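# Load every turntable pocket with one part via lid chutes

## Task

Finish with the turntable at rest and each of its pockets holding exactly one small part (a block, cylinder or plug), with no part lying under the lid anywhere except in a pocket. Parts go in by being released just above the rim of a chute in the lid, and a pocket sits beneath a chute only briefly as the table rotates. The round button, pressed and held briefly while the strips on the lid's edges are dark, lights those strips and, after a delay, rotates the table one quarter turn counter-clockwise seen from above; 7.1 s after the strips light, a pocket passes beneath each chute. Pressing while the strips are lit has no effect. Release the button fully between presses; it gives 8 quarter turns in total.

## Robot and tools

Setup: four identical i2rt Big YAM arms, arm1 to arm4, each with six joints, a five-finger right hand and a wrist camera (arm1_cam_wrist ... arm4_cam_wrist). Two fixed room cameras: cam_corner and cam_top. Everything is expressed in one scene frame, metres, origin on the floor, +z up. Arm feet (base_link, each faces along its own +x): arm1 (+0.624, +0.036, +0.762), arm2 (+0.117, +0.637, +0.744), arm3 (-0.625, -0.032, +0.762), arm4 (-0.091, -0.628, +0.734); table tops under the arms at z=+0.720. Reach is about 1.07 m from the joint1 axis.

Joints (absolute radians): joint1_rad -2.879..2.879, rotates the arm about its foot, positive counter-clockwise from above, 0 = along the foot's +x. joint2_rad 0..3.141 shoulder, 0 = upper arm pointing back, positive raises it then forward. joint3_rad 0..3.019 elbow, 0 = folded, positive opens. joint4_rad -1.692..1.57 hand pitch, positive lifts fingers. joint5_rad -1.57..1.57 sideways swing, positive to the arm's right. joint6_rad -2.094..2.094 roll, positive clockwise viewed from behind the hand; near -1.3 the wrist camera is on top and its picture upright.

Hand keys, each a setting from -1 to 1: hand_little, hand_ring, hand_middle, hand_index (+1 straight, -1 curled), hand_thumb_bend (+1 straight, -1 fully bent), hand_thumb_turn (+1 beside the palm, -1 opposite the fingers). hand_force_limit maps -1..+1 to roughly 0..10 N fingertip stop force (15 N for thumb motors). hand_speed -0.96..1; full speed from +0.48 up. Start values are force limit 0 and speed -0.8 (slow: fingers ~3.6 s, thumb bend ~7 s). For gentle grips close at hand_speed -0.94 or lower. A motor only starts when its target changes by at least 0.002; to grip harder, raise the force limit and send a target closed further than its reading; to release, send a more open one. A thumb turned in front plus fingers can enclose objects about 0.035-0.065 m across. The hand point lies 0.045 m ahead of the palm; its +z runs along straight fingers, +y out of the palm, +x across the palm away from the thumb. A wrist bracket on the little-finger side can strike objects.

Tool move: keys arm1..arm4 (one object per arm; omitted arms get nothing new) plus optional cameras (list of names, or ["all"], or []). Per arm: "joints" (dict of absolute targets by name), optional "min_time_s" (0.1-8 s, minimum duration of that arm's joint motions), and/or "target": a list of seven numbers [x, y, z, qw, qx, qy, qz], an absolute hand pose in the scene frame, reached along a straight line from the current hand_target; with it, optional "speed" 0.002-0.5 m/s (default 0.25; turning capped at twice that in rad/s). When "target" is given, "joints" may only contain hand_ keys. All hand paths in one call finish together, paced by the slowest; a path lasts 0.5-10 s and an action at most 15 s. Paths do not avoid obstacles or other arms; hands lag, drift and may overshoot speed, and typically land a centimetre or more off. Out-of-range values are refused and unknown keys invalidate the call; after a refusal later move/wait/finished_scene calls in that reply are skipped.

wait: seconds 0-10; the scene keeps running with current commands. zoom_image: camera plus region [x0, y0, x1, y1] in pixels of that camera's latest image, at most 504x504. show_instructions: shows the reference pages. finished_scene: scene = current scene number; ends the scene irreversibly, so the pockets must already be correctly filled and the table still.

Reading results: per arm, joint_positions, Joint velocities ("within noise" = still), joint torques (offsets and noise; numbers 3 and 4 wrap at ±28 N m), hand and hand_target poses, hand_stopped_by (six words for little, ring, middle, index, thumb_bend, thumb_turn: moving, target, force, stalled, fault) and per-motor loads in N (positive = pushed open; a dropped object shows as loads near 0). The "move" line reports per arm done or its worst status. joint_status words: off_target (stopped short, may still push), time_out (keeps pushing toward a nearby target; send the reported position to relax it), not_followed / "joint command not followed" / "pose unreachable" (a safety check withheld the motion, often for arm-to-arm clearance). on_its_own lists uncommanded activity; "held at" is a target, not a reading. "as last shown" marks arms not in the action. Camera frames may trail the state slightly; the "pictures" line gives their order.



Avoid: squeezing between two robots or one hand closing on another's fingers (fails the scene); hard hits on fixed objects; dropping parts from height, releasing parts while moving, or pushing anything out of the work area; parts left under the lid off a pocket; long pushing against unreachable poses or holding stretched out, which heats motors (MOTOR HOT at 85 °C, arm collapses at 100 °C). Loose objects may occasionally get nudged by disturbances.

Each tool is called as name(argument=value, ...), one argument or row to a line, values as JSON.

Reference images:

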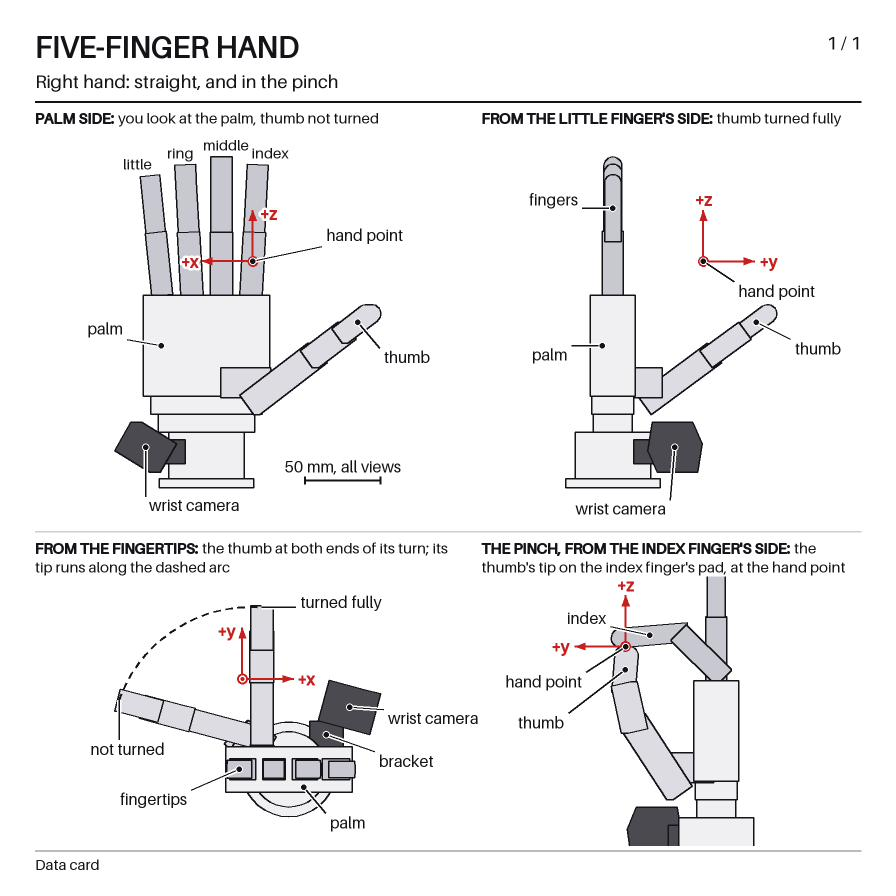

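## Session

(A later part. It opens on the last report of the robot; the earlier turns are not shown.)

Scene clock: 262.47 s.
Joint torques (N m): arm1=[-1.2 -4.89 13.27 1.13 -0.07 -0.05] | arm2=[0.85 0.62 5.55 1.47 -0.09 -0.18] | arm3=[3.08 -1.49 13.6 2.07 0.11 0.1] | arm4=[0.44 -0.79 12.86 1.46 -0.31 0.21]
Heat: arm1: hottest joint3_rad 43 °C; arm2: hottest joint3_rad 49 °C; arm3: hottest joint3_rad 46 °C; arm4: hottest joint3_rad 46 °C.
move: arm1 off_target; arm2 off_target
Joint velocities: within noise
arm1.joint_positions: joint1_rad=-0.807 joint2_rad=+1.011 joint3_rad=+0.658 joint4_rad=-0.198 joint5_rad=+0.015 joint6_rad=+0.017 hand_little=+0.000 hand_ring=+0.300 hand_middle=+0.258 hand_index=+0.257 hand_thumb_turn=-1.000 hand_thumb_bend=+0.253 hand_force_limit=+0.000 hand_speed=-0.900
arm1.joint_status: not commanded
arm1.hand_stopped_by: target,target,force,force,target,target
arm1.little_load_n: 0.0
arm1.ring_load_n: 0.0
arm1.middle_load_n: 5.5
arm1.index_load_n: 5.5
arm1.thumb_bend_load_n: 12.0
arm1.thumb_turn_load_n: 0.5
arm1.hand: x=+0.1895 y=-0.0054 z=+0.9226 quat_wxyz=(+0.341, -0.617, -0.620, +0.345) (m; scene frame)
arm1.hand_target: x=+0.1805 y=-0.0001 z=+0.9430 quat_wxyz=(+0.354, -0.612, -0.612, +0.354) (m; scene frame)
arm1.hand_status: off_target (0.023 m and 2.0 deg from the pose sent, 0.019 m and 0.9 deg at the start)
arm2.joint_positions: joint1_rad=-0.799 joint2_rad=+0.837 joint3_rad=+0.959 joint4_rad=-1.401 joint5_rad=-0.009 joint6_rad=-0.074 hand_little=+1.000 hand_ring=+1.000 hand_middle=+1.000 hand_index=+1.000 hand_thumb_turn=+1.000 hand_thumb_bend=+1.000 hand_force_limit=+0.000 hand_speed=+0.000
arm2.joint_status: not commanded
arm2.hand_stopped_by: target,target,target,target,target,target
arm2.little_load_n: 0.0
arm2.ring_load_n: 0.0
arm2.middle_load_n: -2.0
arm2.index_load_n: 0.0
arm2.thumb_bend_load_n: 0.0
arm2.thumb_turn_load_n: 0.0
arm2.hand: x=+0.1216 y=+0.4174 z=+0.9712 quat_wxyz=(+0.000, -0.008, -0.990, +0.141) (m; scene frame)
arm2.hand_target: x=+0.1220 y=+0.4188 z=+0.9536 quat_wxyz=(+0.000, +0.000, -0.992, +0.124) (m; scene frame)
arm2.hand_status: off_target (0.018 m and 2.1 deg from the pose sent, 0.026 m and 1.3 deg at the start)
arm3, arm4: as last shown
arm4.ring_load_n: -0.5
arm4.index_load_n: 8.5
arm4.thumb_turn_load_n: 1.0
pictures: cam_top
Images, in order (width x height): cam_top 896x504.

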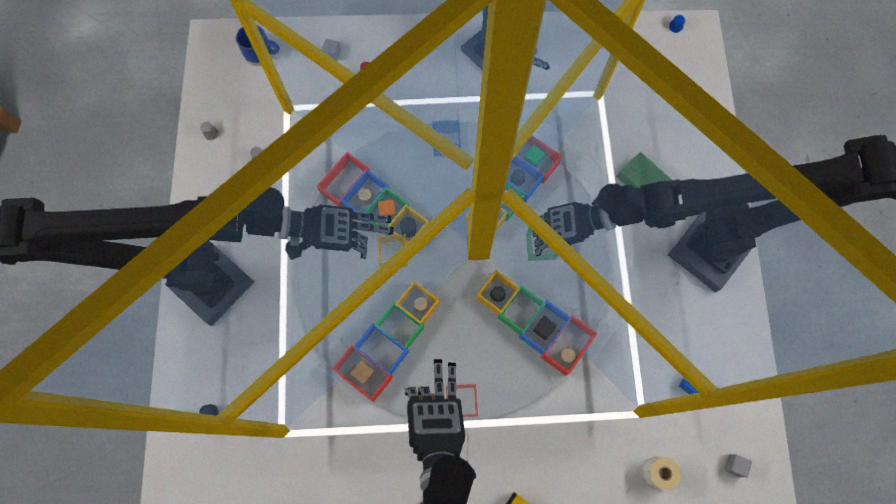

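move(
  arm1={"target": [0.172, -0.002, 0.96, 0.3536, -0.6124, -0.6124, 0.3536], "speed": 0.15},
  arm2={"target": [0.122, 0.418, 1.005, 0, 0, -0.992, 0.124], "speed": 0.15},
  cameras=["cam_top"],
)

zoom_image(
  camera="cam_top",
  region=[520, 220, 570, 270],
)

Scene clock: 263.87 s.
Joint torques (N m): arm1=[-1.08 -4.54 15.01 1.2 0.07 -0.02] | arm2=[0.79 -0.44 11.75 0.24 -0.05 -0.14] | arm3=[3.08 -1.9 13.61 2 0.11 0.1] | arm4=[0.38 -0.79 12.86 1.44 -0.31 0.2]
Heat: arm1: hottest joint3_rad 44 °C; arm2: hottest joint3_rad 49 °C; arm3: hottest joint3_rad 47 °C; arm4: hottest joint3_rad 47 °C.
move: arm1 off_target; arm2 off_target
Joint velocities: within noise
arm1.joint_positions: joint1_rad=-0.807 joint2_rad=+1.010 joint3_rad=+0.690 joint4_rad=-0.242 joint5_rad=+0.016 joint6_rad=+0.016 hand_little=+0.000 hand_ring=+0.300 hand_middle=+0.258 hand_index=+0.257 hand_thumb_turn=-1.000 hand_thumb_bend=+0.253 hand_force_limit=+0.000 hand_speed=-0.900
arm1.joint_status: not commanded
arm1.hand_stopped_by: target,target,force,force,target,target
arm1.little_load_n: 0.0
arm1.ring_load_n: 0.0
arm1.middle_load_n: 5.5
arm1.index_load_n: 5.0
arm1.thumb_bend_load_n: 12.0
arm1.thumb_turn_load_n: 0.5
arm1.hand: x=+0.1877 y=-0.0053 z=+0.9321 quat_wxyz=(+0.338, -0.618, -0.622, +0.342) (m; scene frame)
arm1.hand_target: x=+0.1733 y=-0.0021 z=+0.9601 quat_wxyz=(+0.354, -0.612, -0.612, +0.354) (m; scene frame)
arm1.hand_status: off_target (0.032 m and 2.6 deg from the pose sent, 0.041 m and 2.0 deg at the start)
arm2.joint_positions: joint1_rad=-0.799 joint2_rad=+0.863 joint3_rad=+1.022 joint4_rad=-1.497 joint5_rad=-0.009 joint6_rad=-0.074 hand_little=+1.000 hand_ring=+1.000 hand_middle=+1.000 hand_index=+1.000 hand_thumb_turn=+1.000 hand_thumb_bend=+1.000 hand_force_limit=+0.000 hand_speed=+0.000
arm2.joint_status: not commanded
arm2.hand_stopped_by: target,target,target,target,target,target
arm2.little_load_n: 0.0
arm2.ring_load_n: 0.0
arm2.middle_load_n: 0.0
arm2.index_load_n: 0.0
arm2.thumb_bend_load_n: 0.0
arm2.thumb_turn_load_n: 0.0
arm2.hand: x=+0.1222 y=+0.4269 z=+0.9897 quat_wxyz=(-0.002, -0.008, -0.994, +0.111) (m; scene frame)
arm2.hand_target: x=+0.1221 y=+0.4183 z=+1.0047 quat_wxyz=(+0.000, +0.000, -0.992, +0.124) (m; scene frame)
arm2.hand_status: off_target (0.018 m and 1.7 deg from the pose sent, 0.034 m and 2.1 deg at the start)
arm3, arm4: as last shown
arm4.ring_load_n: 0.0
arm4.index_load_n: 8.0
pictures: cam_top
Images, in order (width x height): cam_top 896x504.

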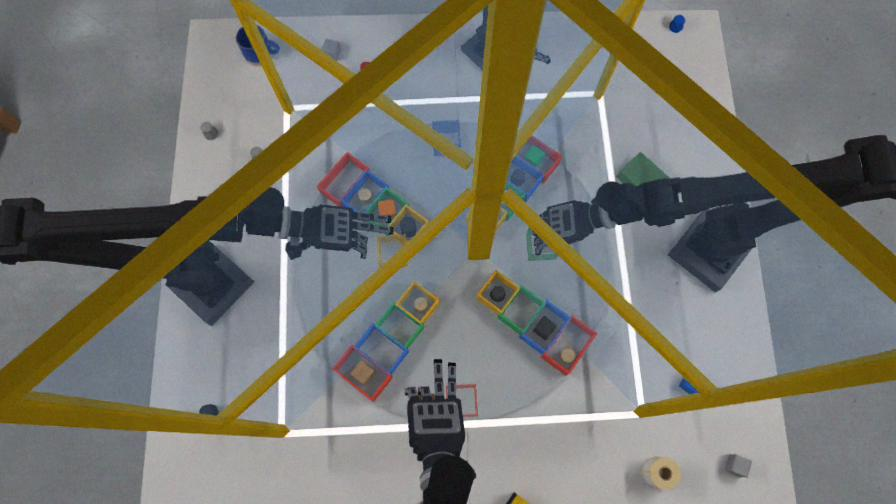

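Scaled by 10.080 from the camera's 896x504 image, which has a finer 1280x720 frame.

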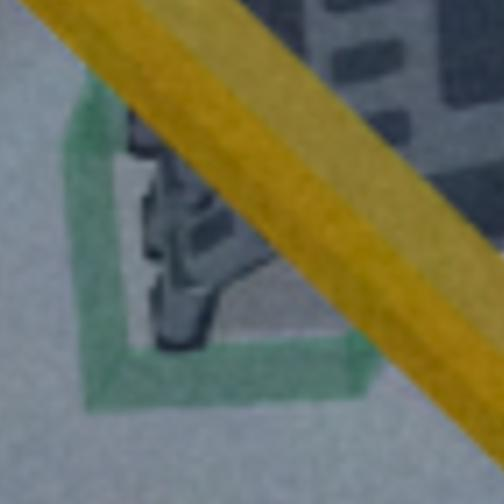

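move(
  arm1={"target": [0.172, 0.0, 0.985, 0.3536, -0.6124, -0.6124, 0.3536], "speed": 0.15},
)

move(
  arm1={"target": [0.177, -0.006, 0.938, 0.3536, -0.6124, -0.6124, 0.3536], "speed": 0.15},
  cameras=["cam_top"],
)

zoom_image(
  camera="cam_top",
  region=[520, 220, 570, 270],
)

Scene clock: 265.80 s.
Joint torques (N m): arm1=[-1.2 -4.66 15.17 1.13 -0.06 -0.05] | arm2=[1.08 -0.15 11.84 0.16 -0.05 -0.14] | arm3=[3.14 -1.61 13.6 1.99 0.11 0.1] | arm4=[0.38 -0.79 12.86 1.46 -0.31 0.21]
Heat: arm1: hottest joint3_rad 44 °C; arm2: hottest joint3_rad 49 °C; arm3: hottest joint3_rad 47 °C; arm4: hottest joint3_rad 47 °C.
move: arm1 off_target
Joint velocities: within noise
arm1.joint_positions: joint1_rad=-0.808 joint2_rad=+0.994 joint3_rad=+0.746 joint4_rad=-0.316 joint5_rad=+0.015 joint6_rad=+0.016 hand_little=+0.000 hand_ring=+0.300 hand_middle=+0.258 hand_index=+0.257 hand_thumb_turn=-1.000 hand_thumb_bend=+0.253 hand_force_limit=+0.000 hand_speed=-0.900
arm1.joint_status: not commanded
arm1.hand_stopped_by: target,target,force,force,target,target
arm1.little_load_n: 0.0
arm1.ring_load_n: 0.0
arm1.middle_load_n: 5.5
arm1.index_load_n: 5.0
arm1.thumb_bend_load_n: 12.0
arm1.thumb_turn_load_n: 0.5
arm1.hand: x=+0.1860 y=-0.0052 z=+0.9559 quat_wxyz=(+0.337, -0.619, -0.622, +0.341) (m; scene frame)
arm1.hand_target: x=+0.1733 y=+0.0001 z=+0.9848 quat_wxyz=(+0.354, -0.612, -0.612, +0.353) (m; scene frame)
arm1.hand_status: off_target (0.033 m and 2.7 deg from the pose sent, 0.055 m and 2.6 deg at the start)
arm2, arm3, arm4: as last shown
arm4.thumb_turn_load_n: 0.5
pictures: none

Scene clock: 267.00 s.
Joint torques (N m): arm1=[0.03 -4.13 10.54 1.92 0.1 0.04] | arm2=[0.91 -0.38 11.79 0.17 -0.05 -0.13] | arm3=[3.08 -1.79 13.67 2.07 0.1 0.1] | arm4=[0.38 -0.79 12.85 1.44 -0.31 0.21]
Heat: arm1: hottest joint3_rad 44 °C; arm2: hottest joint3_rad 49 °C; arm3: hottest joint3_rad 47 °C; arm4: hottest joint3_rad 47 °C.
move: arm1 done
Joint velocities: within noise
arm1.joint_positions: joint1_rad=-0.808 joint2_rad=+1.013 joint3_rad=+0.687 joint4_rad=-0.200 joint5_rad=+0.027 joint6_rad=+0.016 hand_little=+0.000 hand_ring=+0.300 hand_middle=+0.258 hand_index=+0.257 hand_thumb_turn=-1.000 hand_thumb_bend=+0.253 hand_force_limit=+0.000 hand_speed=-0.900
arm1.joint_status: not commanded
arm1.hand_stopped_by: target,target,force,force,target,target
arm1.little_load_n: 0.0
arm1.ring_load_n: 0.0
arm1.middle_load_n: 5.5
arm1.index_load_n: 5.0
arm1.thumb_bend_load_n: 12.0
arm1.thumb_turn_load_n: 0.5
arm1.hand: x=+0.1802 y=-0.0029 z=+0.9371 quat_wxyz=(+0.352, -0.615, -0.614, +0.349) (m; scene frame)
arm1.hand_target: x=+0.1771 y=-0.0059 z=+0.9380 quat_wxyz=(+0.354, -0.612, -0.612, +0.353) (m; scene frame)
arm1.hand_status: done (0.005 m and 0.6 deg from the pose sent, 0.020 m and 2.7 deg at the start)
arm2, arm3, arm4: as last shown
arm4.thumb_turn_load_n: 1.0
pictures: cam_top
Images, in order (width x height): cam_top 896x504.

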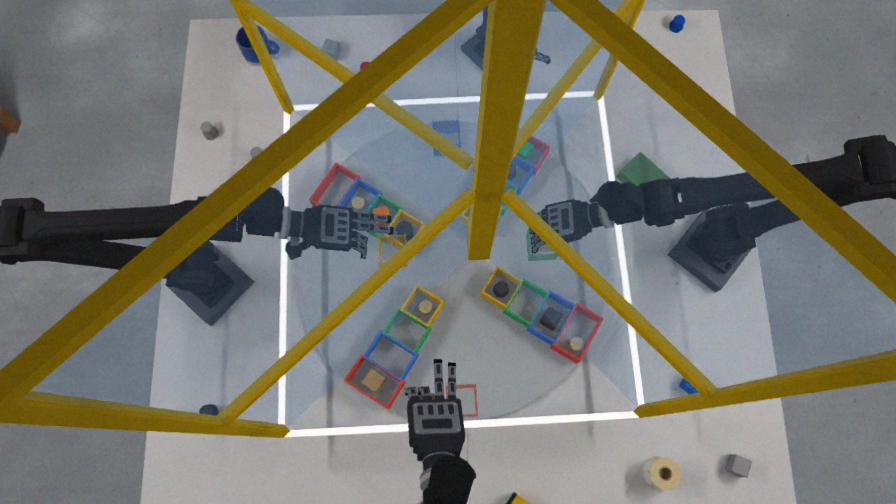

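Scaled by 10.080 from the camera's 896x504 image, which has a finer 1280x720 frame.

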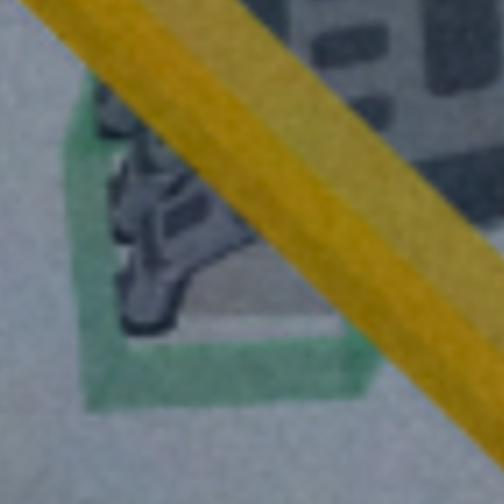

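wait(
  seconds=0.4,
  cameras=["cam_top"],
)

Scene clock: 267.57 s.
Joint torques (N m): arm1=[0.03 -3.9 10.55 1.94 0.09 0.05] | arm2=[1.08 -0.21 11.73 0.18 -0.04 -0.13] | arm3=[3.19 -1.85 13.6 2.07 0.1 0.11] | arm4=[0.44 -0.79 12.86 1.44 -0.31 0.21]
Heat: arm1: hottest joint3_rad 44 °C; arm2: hottest joint3_rad 49 °C; arm3: hottest joint3_rad 47 °C; arm4: hottest joint3_rad 47 °C.
Joint velocities: within noise
arm1.joint_positions: joint1_rad=-0.808 joint2_rad=+1.013 joint3_rad=+0.687 joint4_rad=-0.200 joint5_rad=+0.027 joint6_rad=+0.016 hand_little=+0.000 hand_ring=+0.300 hand_middle=+0.258 hand_index=+0.257 hand_thumb_turn=-1.000 hand_thumb_bend=+0.253 hand_force_limit=+0.000 hand_speed=-0.900
arm1.joint_status: not commanded
arm1.hand_stopped_by: target,target,force,force,target,target
arm1.little_load_n: 0.0
arm1.ring_load_n: 0.0
arm1.middle_load_n: 5.5
arm1.index_load_n: 5.0
arm1.thumb_bend_load_n: 12.0
arm1.thumb_turn_load_n: 0.5
arm1.hand: x=+0.1802 y=-0.0029 z=+0.9371 quat_wxyz=(+0.352, -0.615, -0.614, +0.349) (m; scene frame)
arm1.hand_target: x=+0.1771 y=-0.0059 z=+0.9380 quat_wxyz=(+0.354, -0.612, -0.612, +0.353) (m; scene frame)
arm1.hand_status: done (0.005 m and 0.6 deg from the pose sent, 0.020 m and 2.7 deg at the start)
arm2.joint_positions: joint1_rad=-0.799 joint2_rad=+0.863 joint3_rad=+1.022 joint4_rad=-1.497 joint5_rad=-0.009 joint6_rad=-0.074 hand_little=+1.000 hand_ring=+1.000 hand_middle=+1.000 hand_index=+1.000 hand_thumb_turn=+1.000 hand_thumb_bend=+1.000 hand_force_limit=+0.000 hand_speed=+0.000
arm2.joint_status: not commanded
arm2.hand_stopped_by: target,target,target,target,target,target
arm2.little_load_n: 0.0
arm2.ring_load_n: 0.0
arm2.middle_load_n: 0.0
arm2.index_load_n: 0.0
arm2.thumb_bend_load_n: 0.0
arm2.thumb_turn_load_n: 0.5
arm2.hand: x=+0.1222 y=+0.4269 z=+0.9897 quat_wxyz=(-0.002, -0.008, -0.994, +0.111) (m; scene frame)
arm2.hand_target: x=+0.1221 y=+0.4183 z=+1.0047 quat_wxyz=(+0.000, +0.000, -0.992, +0.124) (m; scene frame)
arm2.hand_status: not commanded
arm3.joint_positions: joint1_rad=-0.780 joint2_rad=+0.771 joint3_rad=+0.707 joint4_rad=-0.328 joint5_rad=+0.065 joint6_rad=+0.019 hand_little=+0.000 hand_ring=+0.000 hand_middle=+0.900 hand_index=+0.900 hand_thumb_turn=-1.000 hand_thumb_bend=+0.600 hand_force_limit=+0.000 hand_speed=+1.000
arm3.joint_status: not commanded
arm3.hand_stopped_by: target,target,target,target,target,target
arm3.little_load_n: 0.0
arm3.ring_load_n: 0.0
arm3.middle_load_n: 0.0
arm3.index_load_n: -0.5
arm3.thumb_bend_load_n: 0.0
arm3.thumb_turn_load_n: 0.0
arm3.hand: x=-0.2251 y=+0.0136 z=+1.0267 quat_wxyz=(-0.391, +0.586, -0.584, +0.402) (m; scene frame)
arm3.hand_target: x=-0.2207 y=+0.0197 z=+1.0499 quat_wxyz=(-0.406, +0.579, -0.579, +0.406) (m; scene frame)
arm3.hand_status: not commanded
arm4.joint_positions: joint1_rad=-1.008 joint2_rad=+0.620 joint3_rad=+1.291 joint4_rad=-1.191 joint5_rad=-0.298 joint6_rad=-0.015 hand_little=+1.000 hand_ring=+1.000 hand_middle=+0.258 hand_index=+0.240 hand_thumb_turn=-1.000 hand_thumb_bend=+0.253 hand_force_limit=+0.000 hand_speed=-0.900
arm4.joint_status: not commanded
arm4.hand_stopped_by: target,target,force,force,target,target
arm4.little_load_n: 0.0
arm4.ring_load_n: 0.0
arm4.middle_load_n: 4.0
arm4.index_load_n: 8.0
arm4.thumb_bend_load_n: 10.0
arm4.thumb_turn_load_n: 0.5
arm4.hand: x=-0.1156 y=-0.3743 z=+1.2001 quat_wxyz=(-0.508, +0.858, -0.023, -0.064) (m; scene frame)
arm4.hand_target: x=-0.1203 y=-0.3802 z=+1.2274 quat_wxyz=(-0.528, +0.846, -0.021, -0.066) (m; scene frame)
arm4.hand_status: not commanded
wait: 0.40 s; at rest by 0.10 s
pictures: cam_top
Images, in order (width x height): cam_top 896x504.

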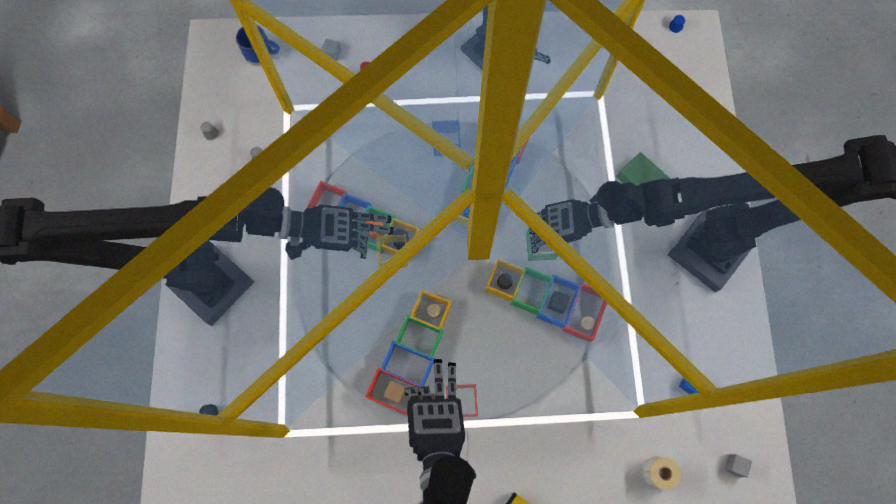

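wait(
  seconds=1.15,
)

move(
  arm1={"joints": {"hand_index": 0.9, "hand_middle": 0.9, "hand_thumb_bend": 0.6, "hand_ring": 0.9, "hand_speed": 1}},
  cameras=["cam_top", "arm1_cam_wrist"],
)

zoom_image(
  camera="cam_top",
  region=[500, 200, 620, 320],
)

Scene clock: 269.03 s.
Joint torques (N m): arm1=[-0.03 -3.96 10.56 1.98 0.1 0.04] | arm2=[0.85 -0.26 11.79 0.17 -0.06 -0.14] | arm3=[3.14 -1.73 13.65 2.04 0.11 0.11] | arm4=[0.38 -0.79 12.86 1.46 -0.31 0.21]
Heat: arm1: hottest joint3_rad 44 °C; arm2: hottest joint3_rad 49 °C; arm3: hottest joint3_rad 47 °C; arm4: hottest joint3_rad 47 °C.
Joint velocities: within noise
arm1.joint_positions: joint1_rad=-0.808 joint2_rad=+1.013 joint3_rad=+0.687 joint4_rad=-0.200 joint5_rad=+0.027 joint6_rad=+0.016 hand_little=+0.000 hand_ring=+0.300 hand_middle=+0.258 hand_index=+0.257 hand_thumb_turn=-1.000 hand_thumb_bend=+0.253 hand_force_limit=+0.000 hand_speed=-0.900
arm1.joint_status: not commanded
arm1.hand_stopped_by: target,target,force,force,target,target
arm1.little_load_n: 0.0
arm1.ring_load_n: 0.0
arm1.middle_load_n: 5.5
arm1.index_load_n: 5.0
arm1.thumb_bend_load_n: 12.0
arm1.thumb_turn_load_n: 0.5
arm1.hand: x=+0.1802 y=-0.0029 z=+0.9371 quat_wxyz=(+0.352, -0.615, -0.614, +0.349) (m; scene frame)
arm1.hand_target: x=+0.1771 y=-0.0059 z=+0.9380 quat_wxyz=(+0.354, -0.612, -0.612, +0.353) (m; scene frame)
arm1.hand_status: done (0.005 m and 0.6 deg from the pose sent, 0.020 m and 2.7 deg at the start)
arm2.joint_positions: joint1_rad=-0.799 joint2_rad=+0.863 joint3_rad=+1.022 joint4_rad=-1.497 joint5_rad=-0.009 joint6_rad=-0.074 hand_little=+1.000 hand_ring=+1.000 hand_middle=+1.000 hand_index=+1.000 hand_thumb_turn=+1.000 hand_thumb_bend=+1.000 hand_force_limit=+0.000 hand_speed=+0.000
arm2.joint_status: not commanded
arm2.hand_stopped_by: target,target,target,target,target,target
arm2.little_load_n: 0.0
arm2.ring_load_n: 0.0
arm2.middle_load_n: 0.0
arm2.index_load_n: 0.0
arm2.thumb_bend_load_n: 0.0
arm2.thumb_turn_load_n: 0.0
arm2.hand: x=+0.1222 y=+0.4269 z=+0.9897 quat_wxyz=(-0.002, -0.008, -0.994, +0.111) (m; scene frame)
arm2.hand_target: x=+0.1221 y=+0.4183 z=+1.0047 quat_wxyz=(+0.000, +0.000, -0.992, +0.124) (m; scene frame)
arm2.hand_status: not commanded
arm3.joint_positions: joint1_rad=-0.780 joint2_rad=+0.771 joint3_rad=+0.707 joint4_rad=-0.328 joint5_rad=+0.065 joint6_rad=+0.019 hand_little=+0.000 hand_ring=+0.000 hand_middle=+0.900 hand_index=+0.900 hand_thumb_turn=-1.000 hand_thumb_bend=+0.600 hand_force_limit=+0.000 hand_speed=+1.000
arm3.joint_status: not commanded
arm3.hand_stopped_by: target,target,target,target,target,target
arm3.little_load_n: 0.0
arm3.ring_load_n: 0.0
arm3.middle_load_n: -0.5
arm3.index_load_n: 0.0
arm3.thumb_bend_load_n: 0.0
arm3.thumb_turn_load_n: 0.0
arm3.hand: x=-0.2251 y=+0.0136 z=+1.0267 quat_wxyz=(-0.391, +0.586, -0.584, +0.402) (m; scene frame)
arm3.hand_target: x=-0.2207 y=+0.0197 z=+1.0499 quat_wxyz=(-0.406, +0.579, -0.579, +0.406) (m; scene frame)
arm3.hand_status: not commanded
arm4.joint_positions: joint1_rad=-1.008 joint2_rad=+0.620 joint3_rad=+1.291 joint4_rad=-1.191 joint5_rad=-0.298 joint6_rad=-0.015 hand_little=+1.000 hand_ring=+1.000 hand_middle=+0.258 hand_index=+0.240 hand_thumb_turn=-1.000 hand_thumb_bend=+0.253 hand_force_limit=+0.000 hand_speed=-0.900
arm4.joint_status: not commanded
arm4.hand_stopped_by: target,target,force,force,target,target
arm4.little_load_n: 0.0
arm4.ring_load_n: 0.0
arm4.middle_load_n: 4.5
arm4.index_load_n: 8.0
arm4.thumb_bend_load_n: 10.0
arm4.thumb_turn_load_n: 0.5
arm4.hand: x=-0.1156 y=-0.3743 z=+1.2001 quat_wxyz=(-0.508, +0.858, -0.023, -0.064) (m; scene frame)
arm4.hand_target: x=-0.1203 y=-0.3802 z=+1.2274 quat_wxyz=(-0.528, +0.846, -0.021, -0.066) (m; scene frame)
arm4.hand_status: not commanded
wait: 1.17 s; at rest from the start
pictures: none

Scene clock: 269.67 s.
Joint torques (N m): arm1=[0.09 -4.19 10.58 1.91 0.08 0.05] | arm2=[0.91 -0.26 11.84 0.17 -0.05 -0.15] | arm3=[2.96 -1.96 13.68 2.02 0.11 0.12] | arm4=[0.38 -0.79 12.86 1.46 -0.31 0.21]
Heat: arm1: hottest joint3_rad 44 °C; arm2: hottest joint3_rad 49 °C; arm3: hottest joint3_rad 47 °C; arm4: hottest joint3_rad 47 °C.
move: arm1 done
Joint velocities: within noise
arm1.joint_positions: joint1_rad=-0.808 joint2_rad=+1.013 joint3_rad=+0.687 joint4_rad=-0.199 joint5_rad=+0.027 joint6_rad=+0.016 hand_little=+0.000 hand_ring=+0.900 hand_middle=+0.900 hand_index=+0.900 hand_thumb_turn=-1.000 hand_thumb_bend=+0.600 hand_force_limit=+0.000 hand_speed=+1.000
arm1.joint_status: all done
arm1.hand_stopped_by: target,target,target,target,target,target
arm1.little_load_n: 0.0
arm1.ring_load_n: 0.0
arm1.middle_load_n: 0.0
arm1.index_load_n: 0.0
arm1.thumb_bend_load_n: 0.0
arm1.thumb_turn_load_n: 0.0
arm1.hand: x=+0.1799 y=-0.0029 z=+0.9374 quat_wxyz=(+0.352, -0.614, -0.613, +0.350) (m; scene frame)
arm1.hand_target: x=+0.1770 y=-0.0059 z=+0.9380 quat_wxyz=(+0.354, -0.612, -0.612, +0.354) (m; scene frame)
arm1.hand_status: not commanded
arm2, arm3, arm4: as last shown
arm3.middle_load_n: 0.0
arm4.middle_load_n: 4.0
arm4.thumb_turn_load_n: 1.0
pictures: arm1_cam_wrist, cam_top
Images, in order (width x height): arm1_cam_wrist 616x616, cam_top 896x504.

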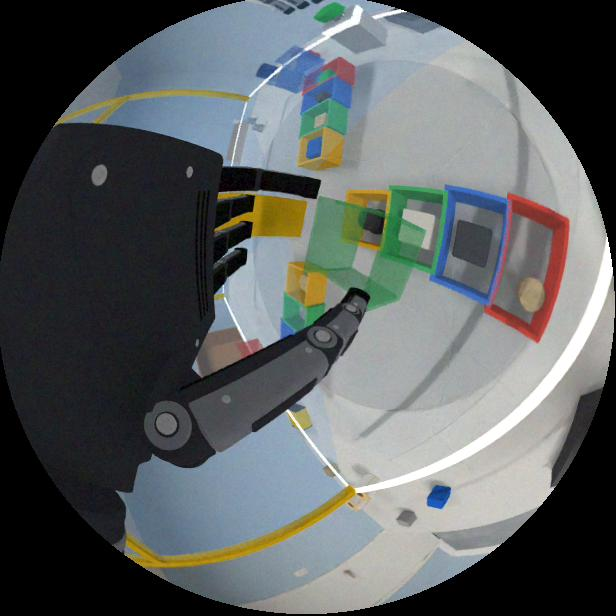

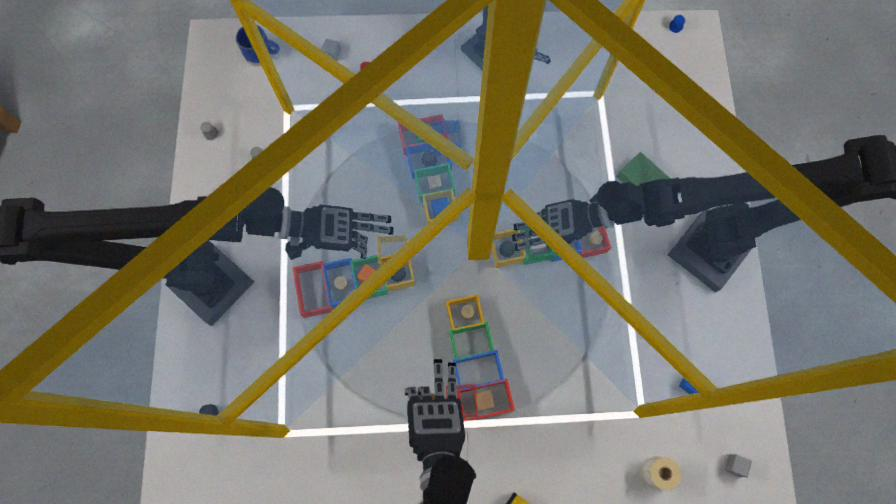

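Scaled by 4.200 from the camera's 896x504 image, which has a finer 1280x720 frame.

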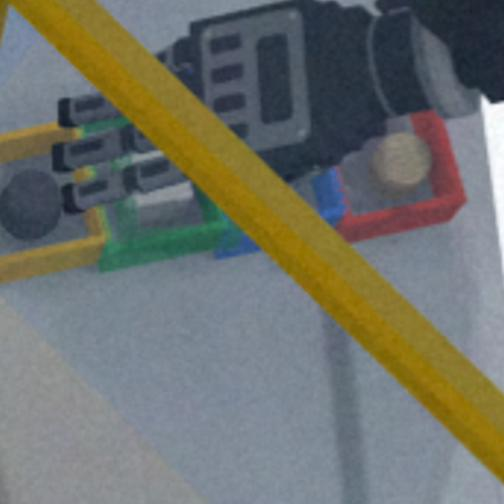

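move(
  arm1={"target": [0.195, 0.003, 1.06, 0.3536, -0.6124, -0.6124, 0.3536], "speed": 0.25},
  arm2={"target": [0.122, 0.435, 1.06, 0, 0, -0.992, 0.124], "speed": 0.25},
)

move(
  arm1={"joints": {"joint2_rad": 0.614, "joint3_rad": 1.361, "joint4_rad": -1.313, "joint5_rad": 0, "joint6_rad": 0, "hand_little": 1, "hand_ring": 1, "hand_index": 0.6, "hand_middle": 0.6, "hand_thumb_bend": 0.25, "hand_speed": 0}, "min_time_s": 2.5},
  arm2={"joints": {"joint2_rad": 0.637, "joint3_rad": 1.319, "joint4_rad": -1.1, "joint5_rad": 0, "joint6_rad": 0, "hand_thumb_turn": -1, "hand_thumb_bend": 0.25, "hand_index": 0.5, "hand_middle": 0.5, "hand_speed": 0}, "min_time_s": 2.5},
  arm4={"target": [-0.035, -0.350, 1.08, 0.5, -0.866, 0, 0], "speed": 0.12},
  cameras=["cam_top", "arm2_cam_wrist", "arm4_cam_wrist"],
)

Scene clock: 271.60 s.
Joint torques (N m): arm1=[-1.38 -2.96 15.25 1.13 -0.08 -0.07] | arm2=[0.56 -0.5 11.56 0.18 -0.07 -0.17] | arm3=[3.14 -1.79 13.64 1.94 0.1 0.11] | arm4=[0.38 -0.79 12.86 1.44 -0.3 0.21]
Heat: arm1: hottest joint3_rad 44 °C; arm2: hottest joint3_rad 50 °C; arm3: hottest joint3_rad 47 °C; arm4: hottest joint3_rad 47 °C.
move: arm1 off_target; arm2 off_target
Joint velocities: within noise
arm1.joint_positions: joint1_rad=-0.818 joint2_rad=+0.895 joint3_rad=+0.898 joint4_rad=-0.549 joint5_rad=+0.006 joint6_rad=+0.013 hand_little=+0.000 hand_ring=+0.900 hand_middle=+0.900 hand_index=+0.900 hand_thumb_turn=-1.000 hand_thumb_bend=+0.600 hand_force_limit=+0.000 hand_speed=+1.000
arm1.joint_status: not commanded
arm1.hand_stopped_by: target,target,target,target,target,target
arm1.little_load_n: 0.0
arm1.ring_load_n: 0.0
arm1.middle_load_n: 0.0
arm1.index_load_n: 0.0
arm1.thumb_bend_load_n: 0.0
arm1.thumb_turn_load_n: 0.0
arm1.hand: x=+0.2045 y=-0.0022 z=+1.0377 quat_wxyz=(+0.342, -0.617, -0.619, +0.347) (m; scene frame)
arm1.hand_target: x=+0.1958 y=+0.0030 z=+1.0599 quat_wxyz=(+0.354, -0.612, -0.612, +0.354) (m; scene frame)
arm1.hand_status: off_target (0.025 m and 1.8 deg from the pose sent, 0.124 m and 0.5 deg at the start)
arm2.joint_positions: joint1_rad=-0.799 joint2_rad=+0.863 joint3_rad=+1.168 joint4_rad=-1.649 joint5_rad=-0.009 joint6_rad=-0.074 hand_little=+1.000 hand_ring=+1.000 hand_middle=+1.000 hand_index=+1.000 hand_thumb_turn=+1.000 hand_thumb_bend=+1.000 hand_force_limit=+0.000 hand_speed=+0.000
arm2.joint_status: not commanded
arm2.hand_stopped_by: target,target,target,target,target,target
arm2.little_load_n: 0.0
arm2.ring_load_n: 0.0
arm2.middle_load_n: 0.0
arm2.index_load_n: 0.0
arm2.thumb_bend_load_n: 0.0
arm2.thumb_turn_load_n: 0.0
arm2.hand: x=+0.1228 y=+0.4409 z=+1.0440 quat_wxyz=(-0.002, -0.008, -0.994, +0.108) (m; scene frame)
arm2.hand_target: x=+0.1221 y=+0.4354 z=+1.0595 quat_wxyz=(+0.000, +0.000, -0.992, +0.124) (m; scene frame)
arm2.hand_status: off_target (0.017 m and 2.1 deg from the pose sent, 0.071 m and 1.8 deg at the start)
arm3, arm4: as last shown
arm4.thumb_turn_load_n: 0.5
pictures: none

Scene clock: 274.67 s.
Joint torques (N m): arm1=[-1.32 1.14 12.49 1.14 -0.07 -0.07] | arm2=[0.97 1.44 11.17 2.24 -0.01 0.08] | arm3=[3.08 -1.67 13.68 2.02 0.1 0.08] | arm4=[-0.85 -1.73 8.59 2.61 -0.42 -0.08]
Heat: arm1: hottest joint3_rad 45 °C; arm2: hottest joint3_rad 50 °C; arm3: hottest joint3_rad 47 °C; arm4: hottest joint3_rad 47 °C.
move: arm1 done; arm2 done; arm4 done
Joint velocities: within noise
arm1.joint_positions: joint1_rad=-0.818 joint2_rad=+0.615 joint3_rad=+1.321 joint4_rad=-1.306 joint5_rad=+0.002 joint6_rad=+0.008 hand_little=+1.000 hand_ring=+1.000 hand_middle=+0.600 hand_index=+0.600 hand_thumb_turn=-1.000 hand_thumb_bend=+0.250 hand_force_limit=+0.000 hand_speed=+0.000
arm1.joint_status: all done
arm1.hand_stopped_by: target,target,target,target,target,target
arm1.little_load_n: 0.0
arm1.ring_load_n: 0.0
arm1.middle_load_n: 0.0
arm1.index_load_n: 0.0
arm1.thumb_bend_load_n: 0.0
arm1.thumb_turn_load_n: 0.0
arm1.hand: x=+0.3914 y=+0.0002 z=+1.2114 quat_wxyz=(+0.325, -0.623, -0.630, +0.330) (m; scene frame)
arm1.hand_target: x=+0.3951 y=+0.0031 z=+1.2291 quat_wxyz=(+0.338, -0.619, -0.623, +0.338) (m; scene frame)
arm1.hand_status: not commanded
arm2.joint_positions: joint1_rad=-0.799 joint2_rad=+0.642 joint3_rad=+1.278 joint4_rad=-1.113 joint5_rad=-0.003 joint6_rad=-0.013 hand_little=+1.000 hand_ring=+1.000 hand_middle=+0.500 hand_index=+0.500 hand_thumb_turn=-1.000 hand_thumb_bend=+0.250 hand_force_limit=+0.000 hand_speed=+0.000
arm2.joint_status: all done
arm2.hand_stopped_by: target,target,target,target,target,target
arm2.little_load_n: 0.0
arm2.ring_load_n: 0.0
arm2.middle_load_n: 0.0
arm2.index_load_n: 0.0
arm2.thumb_bend_load_n: 0.0
arm2.thumb_turn_load_n: 0.0
arm2.hand: x=+0.1153 y=+0.3536 z=+1.2027 quat_wxyz=(+0.019, -0.036, -0.856, +0.515) (m; scene frame)
arm2.hand_target: x=+0.1168 y=+0.3552 z=+1.2284 quat_wxyz=(+0.017, -0.039, -0.841, +0.540) (m; scene frame)
arm2.hand_status: not commanded
arm3: as last shown
arm4.joint_positions: joint1_rad=-1.308 joint2_rad=+0.596 joint3_rad=+0.971 joint4_rad=-0.990 joint5_rad=-0.467 joint6_rad=-0.283 hand_little=+1.000 hand_ring=+1.000 hand_middle=+0.258 hand_index=+0.240 hand_thumb_turn=-1.000 hand_thumb_bend=+0.253 hand_force_limit=+0.000 hand_speed=-0.900
arm4.joint_status: not commanded
arm4.hand_stopped_by: target,target,force,force,target,target
arm4.little_load_n: -0.5
arm4.ring_load_n: -0.5
arm4.middle_load_n: 4.0
arm4.index_load_n: 8.0
arm4.thumb_bend_load_n: 10.0
arm4.thumb_turn_load_n: 1.0
arm4.hand: x=-0.0400 y=-0.3533 z=+1.0795 quat_wxyz=(-0.492, +0.870, -0.006, -0.009) (m; scene frame)
arm4.hand_target: x=-0.0350 y=-0.3501 z=+1.0801 quat_wxyz=(-0.500, +0.866, +0.000, +0.000) (m; scene frame)
arm4.hand_status: done (0.006 m and 1.6 deg from the pose sent, 0.147 m and 7.9 deg at the start)
pictures: arm2_cam_wrist, arm4_cam_wrist, cam_top
Images, in order (width x height): arm2_cam_wrist 616x616, arm4_cam_wrist 616x616, cam_top 896x504.

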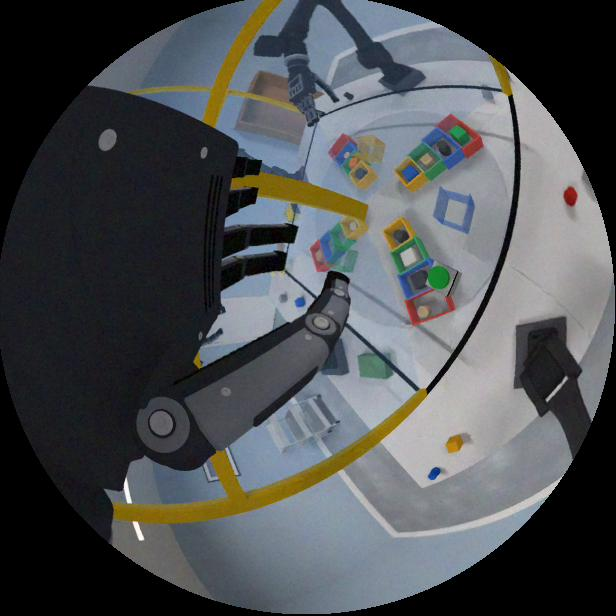

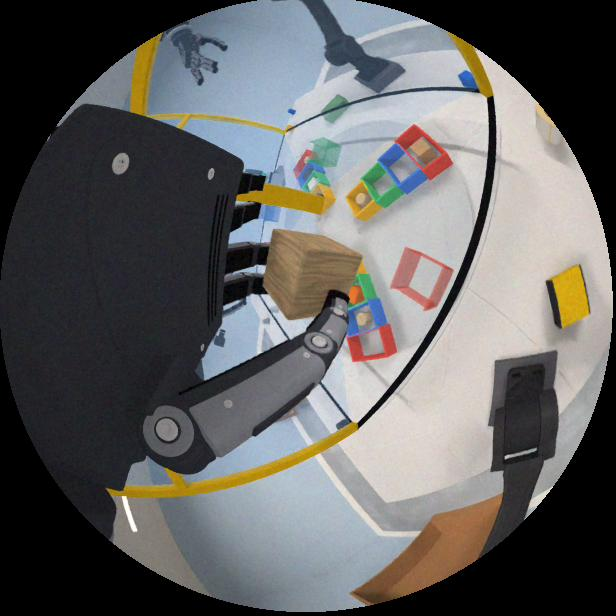

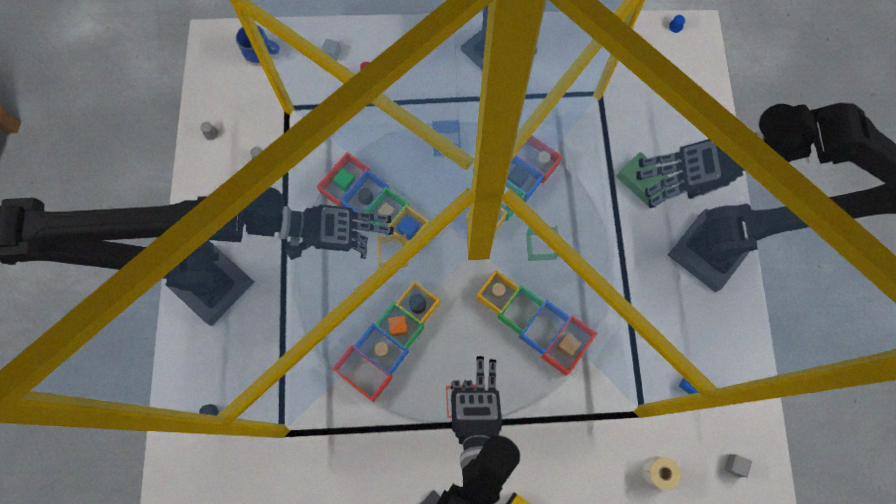

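move(
  arm1={"joints": {"joint1_rad": -2.35}, "min_time_s": 2.5},
  arm2={"joints": {"joint1_rad": -1.991}, "min_time_s": 2.2},
  cameras=["arm1_cam_wrist", "arm2_cam_wrist"],
)

Scene clock: 278.30 s.
Joint torques (N m): arm1=[-1.08 1.44 12.41 1.18 -0.04 -0.06] | arm2=[-0.38 1.49 11.22 2.21 -0.09 0.05] | arm3=[3.25 -1.73 13.68 2.02 0.11 0.09] | arm4=[-0.79 -1.73 8.59 2.62 -0.42 -0.08]
Heat: arm1: hottest joint3_rad 45 °C; arm2: hottest joint3_rad 51 °C; arm3: hottest joint3_rad 47 °C; arm4: hottest joint3_rad 47 °C.
move: arm1 done; arm2 done
Joint velocities: within noise
arm1.joint_positions: joint1_rad=-2.339 joint2_rad=+0.615 joint3_rad=+1.321 joint4_rad=-1.306 joint5_rad=+0.001 joint6_rad=+0.008 hand_little=+1.000 hand_ring=+1.000 hand_middle=+0.600 hand_index=+0.600 hand_thumb_turn=-1.000 hand_thumb_bend=+0.250 hand_force_limit=+0.000 hand_speed=+0.000
arm1.joint_status: all done
arm1.hand_stopped_by: target,target,target,target,target,target
arm1.little_load_n: 0.0
arm1.ring_load_n: 0.0
arm1.middle_load_n: 0.0
arm1.index_load_n: 0.0
arm1.thumb_bend_load_n: 0.0
arm1.thumb_turn_load_n: 0.0
arm1.hand: x=+0.5749 y=+0.2623 z=+1.2135 quat_wxyz=(+0.468, -0.883, -0.028, +0.014) (m; scene frame)
arm1.hand_target: x=+0.5776 y=+0.2585 z=+1.2311 quat_wxyz=(+0.482, -0.875, -0.027, +0.011) (m; scene frame)
arm1.hand_status: not commanded
arm2.joint_positions: joint1_rad=-1.982 joint2_rad=+0.642 joint3_rad=+1.278 joint4_rad=-1.113 joint5_rad=+0.000 joint6_rad=-0.012 hand_little=+1.000 hand_ring=+1.000 hand_middle=+0.500 hand_index=+0.500 hand_thumb_turn=-1.000 hand_thumb_bend=+0.250 hand_force_limit=+0.000 hand_speed=+0.000
arm2.joint_status: all done
arm2.hand_stopped_by: target,target,target,target,target,target
arm2.little_load_n: 0.0
arm2.ring_load_n: 0.0
arm2.middle_load_n: 0.0
arm2.index_load_n: 0.0
arm2.thumb_bend_load_n: -0.5
arm2.thumb_turn_load_n: -0.5
arm2.hand: x=-0.1459 y=+0.5224 z=+1.2006 quat_wxyz=(+0.309, -0.505, -0.694, +0.409) (m; scene frame)
arm2.hand_target: x=-0.1452 y=+0.5242 z=+1.2264 quat_wxyz=(+0.323, -0.503, -0.677, +0.430) (m; scene frame)
arm2.hand_status: not commanded
arm3, arm4: as last shown
arm4.little_load_n: 0.0
pictures: arm1_cam_wrist, arm2_cam_wrist
Images, in order (width x height): arm1_cam_wrist 616x616, arm2_cam_wrist 616x616.

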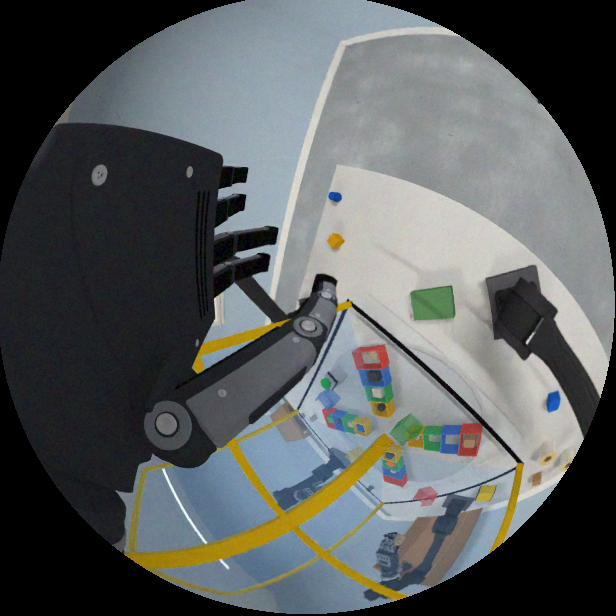

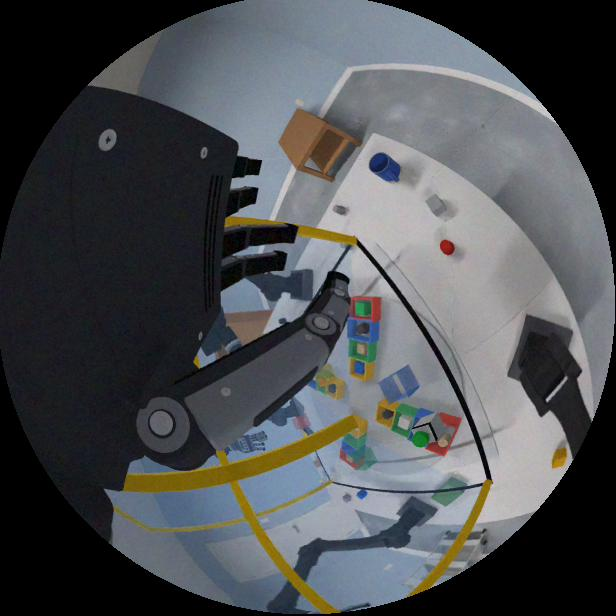

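zoom_image(
  camera="arm1_cam_wrist",
  region=[300, 180, 370, 250],
)

zoom_image(
  camera="arm2_cam_wrist",
  region=[390, 180, 480, 270],
)

Scaled by 7.200 from the camera's 616x616 image, which has a finer 880x880 frame.

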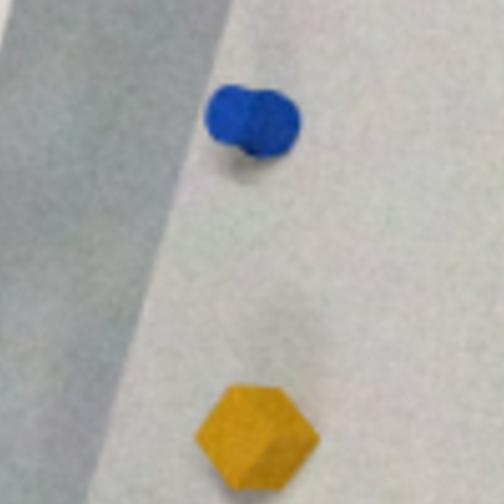

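Scaled by 5.600 from the camera's 616x616 image, which has a finer 880x880 frame.

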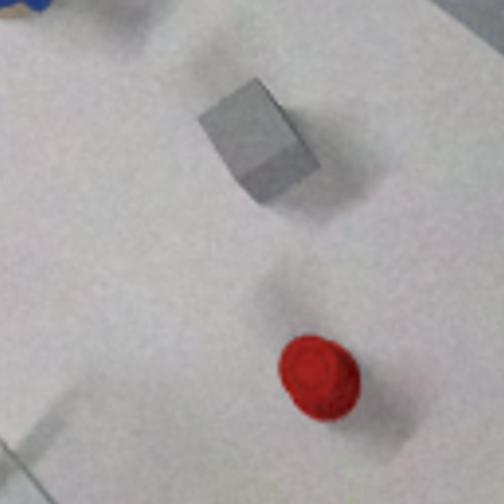

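move(
  arm1={"target": [0.457, 0.678, 0.88, 0.4963, -0.8595, -0.1055, 0.0609], "speed": 0.25},
  arm2={"target": [-0.231, 0.522, 0.88, 0.3452, -0.4930, -0.6542, 0.4581], "speed": 0.2},
  arm4={"target": [-0.040, -0.343, 1.0, 0.5, -0.866, 0, 0], "speed": 0.15},
  cameras=["arm1_cam_wrist", "arm2_cam_wrist", "cam_top"],
)

Scene clock: 283.73 s.
Joint torques (N m): arm1=[0.32 -11.05 13.49 1.89 -0.07 -0.06] | arm2=[-0.56 1.26 7.82 2.3 -0.26 -0.17] | arm3=[2.9 -1.85 13.65 1.96 0.11 0.1] | arm4=[0.44 -2.26 8.95 2.63 -0.24 0.18]
Heat: arm1: hottest joint3_rad 45 °C; arm2: hottest joint3_rad 50 °C; arm3: hottest joint3_rad 48 °C; arm4: hottest joint3_rad 47 °C.
move: arm1 off_target; arm2 done; arm4 done
Joint velocities: within noise
arm1.joint_positions: joint1_rad=-2.223 joint2_rad=+1.669 joint3_rad=+1.103 joint4_rad=-0.003 joint5_rad=-0.043 joint6_rad=-0.009 hand_little=+1.000 hand_ring=+1.000 hand_middle=+0.600 hand_index=+0.600 hand_thumb_turn=-1.000 hand_thumb_bend=+0.250 hand_force_limit=+0.000 hand_speed=+0.000
arm1.joint_status: not commanded
arm1.hand_stopped_by: target,target,target,target,target,target
arm1.little_load_n: 0.0
arm1.ring_load_n: 0.0
arm1.middle_load_n: 0.0
arm1.index_load_n: 0.0
arm1.thumb_bend_load_n: 0.0
arm1.thumb_turn_load_n: 0.0
arm1.hand: x=+0.4687 y=+0.6590 z=+0.8633 quat_wxyz=(+0.477, -0.872, -0.097, +0.057) (m; scene frame)
arm1.hand_target: x=+0.4571 y=+0.6765 z=+0.8804 quat_wxyz=(+0.496, -0.860, -0.105, +0.061) (m; scene frame)
arm1.hand_status: off_target (0.028 m and 2.8 deg from the pose sent, 0.546 m and 11.3 deg at the start)
arm2.joint_positions: joint1_rad=-2.079 joint2_rad=+0.682 joint3_rad=+0.336 joint4_rad=+0.022 joint5_rad=-0.082 joint6_rad=-0.014 hand_little=+1.000 hand_ring=+1.000 hand_middle=+0.500 hand_index=+0.500 hand_thumb_turn=-1.000 hand_thumb_bend=+0.250 hand_force_limit=+0.000 hand_speed=+0.000
arm2.joint_status: not commanded
arm2.hand_stopped_by: target,target,target,target,target,target
arm2.little_load_n: 0.0
arm2.ring_load_n: 0.0
arm2.middle_load_n: 0.0
arm2.index_load_n: 0.0
arm2.thumb_bend_load_n: 0.0
arm2.thumb_turn_load_n: 0.0
arm2.hand: x=-0.2311 y=+0.5182 z=+0.8880 quat_wxyz=(+0.344, -0.492, -0.652, +0.464) (m; scene frame)
arm2.hand_target: x=-0.2308 y=+0.5220 z=+0.8801 quat_wxyz=(+0.345, -0.493, -0.654, +0.458) (m; scene frame)
arm2.hand_status: done (0.009 m and 0.7 deg from the pose sent, 0.332 m and 8.4 deg at the start)
arm3: as last shown
arm4.joint_positions: joint1_rad=-1.279 joint2_rad=+0.544 joint3_rad=+0.737 joint4_rad=-0.803 joint5_rad=-0.433 joint6_rad=-0.282 hand_little=+1.000 hand_ring=+1.000 hand_middle=+0.258 hand_index=+0.240 hand_thumb_turn=-1.000 hand_thumb_bend=+0.253 hand_force_limit=+0.000 hand_speed=-0.900
arm4.joint_status: not commanded
arm4.hand_stopped_by: target,target,force,force,target,target
arm4.little_load_n: 0.0
arm4.ring_load_n: -0.5
arm4.middle_load_n: 4.0
arm4.index_load_n: 8.0
arm4.thumb_bend_load_n: 10.0
arm4.thumb_turn_load_n: 0.5
arm4.hand: x=-0.0385 y=-0.3464 z=+0.9972 quat_wxyz=(-0.490, +0.872, -0.001, -0.001) (m; scene frame)
arm4.hand_target: x=-0.0400 y=-0.3432 z=+1.0002 quat_wxyz=(-0.500, +0.866, +0.000, +0.000) (m; scene frame)
arm4.hand_status: done (0.005 m and 1.3 deg from the pose sent, 0.080 m and 1.6 deg at the start)
pictures: arm1_cam_wrist, arm2_cam_wrist, cam_top
Images, in order (width x height): arm1_cam_wrist 616x616, arm2_cam_wrist 616x616, cam_top 896x504.

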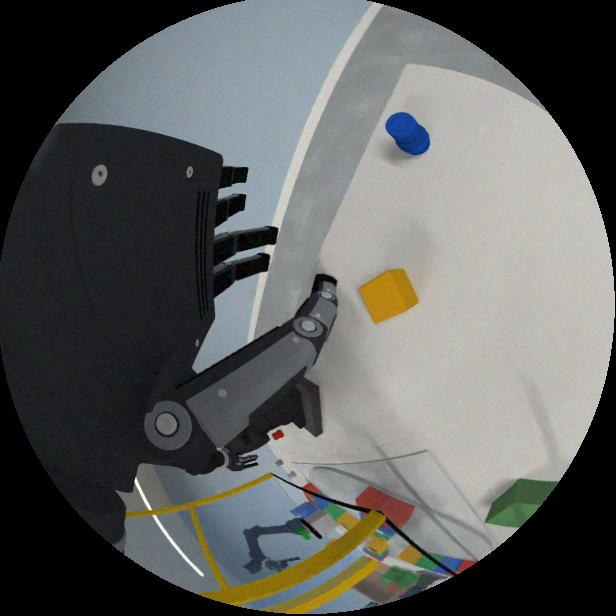

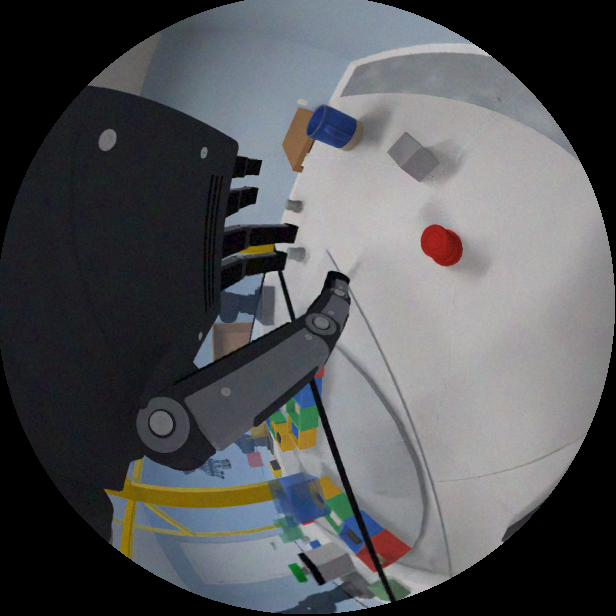

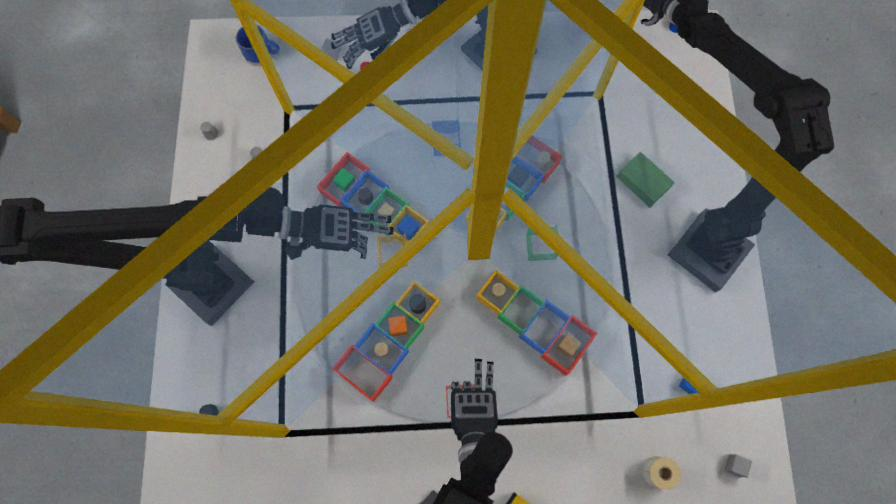

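zoom_image(
  camera="arm1_cam_wrist",
  region=[320, 230, 450, 360],
)

zoom_image(
  camera="arm2_cam_wrist",
  region=[380, 180, 510, 310],
)

Scaled by 3.877 from the camera's 616x616 image, which has a finer 880x880 frame.

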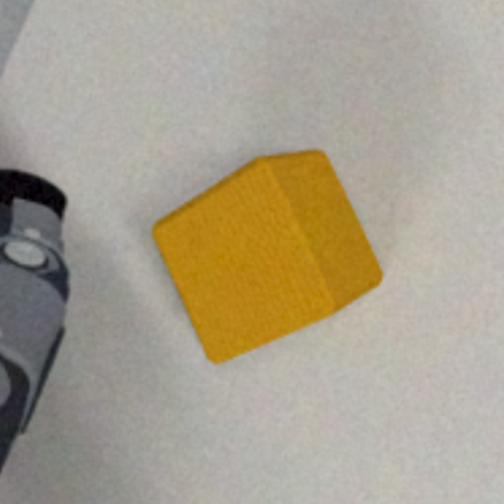

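Scaled by 3.877 from the camera's 616x616 image, which has a finer 880x880 frame.

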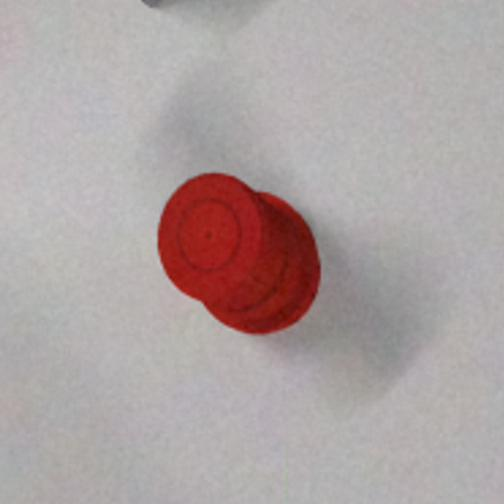

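zoom_image(
  camera="cam_top",
  region=[300, 0, 460, 120],
)

Scaled by 3.150 from the camera's 896x504 image, which has a finer 1280x720 frame.

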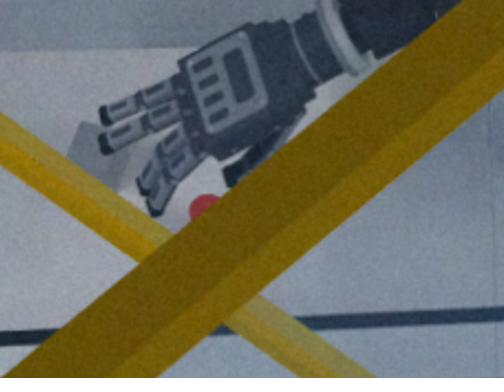

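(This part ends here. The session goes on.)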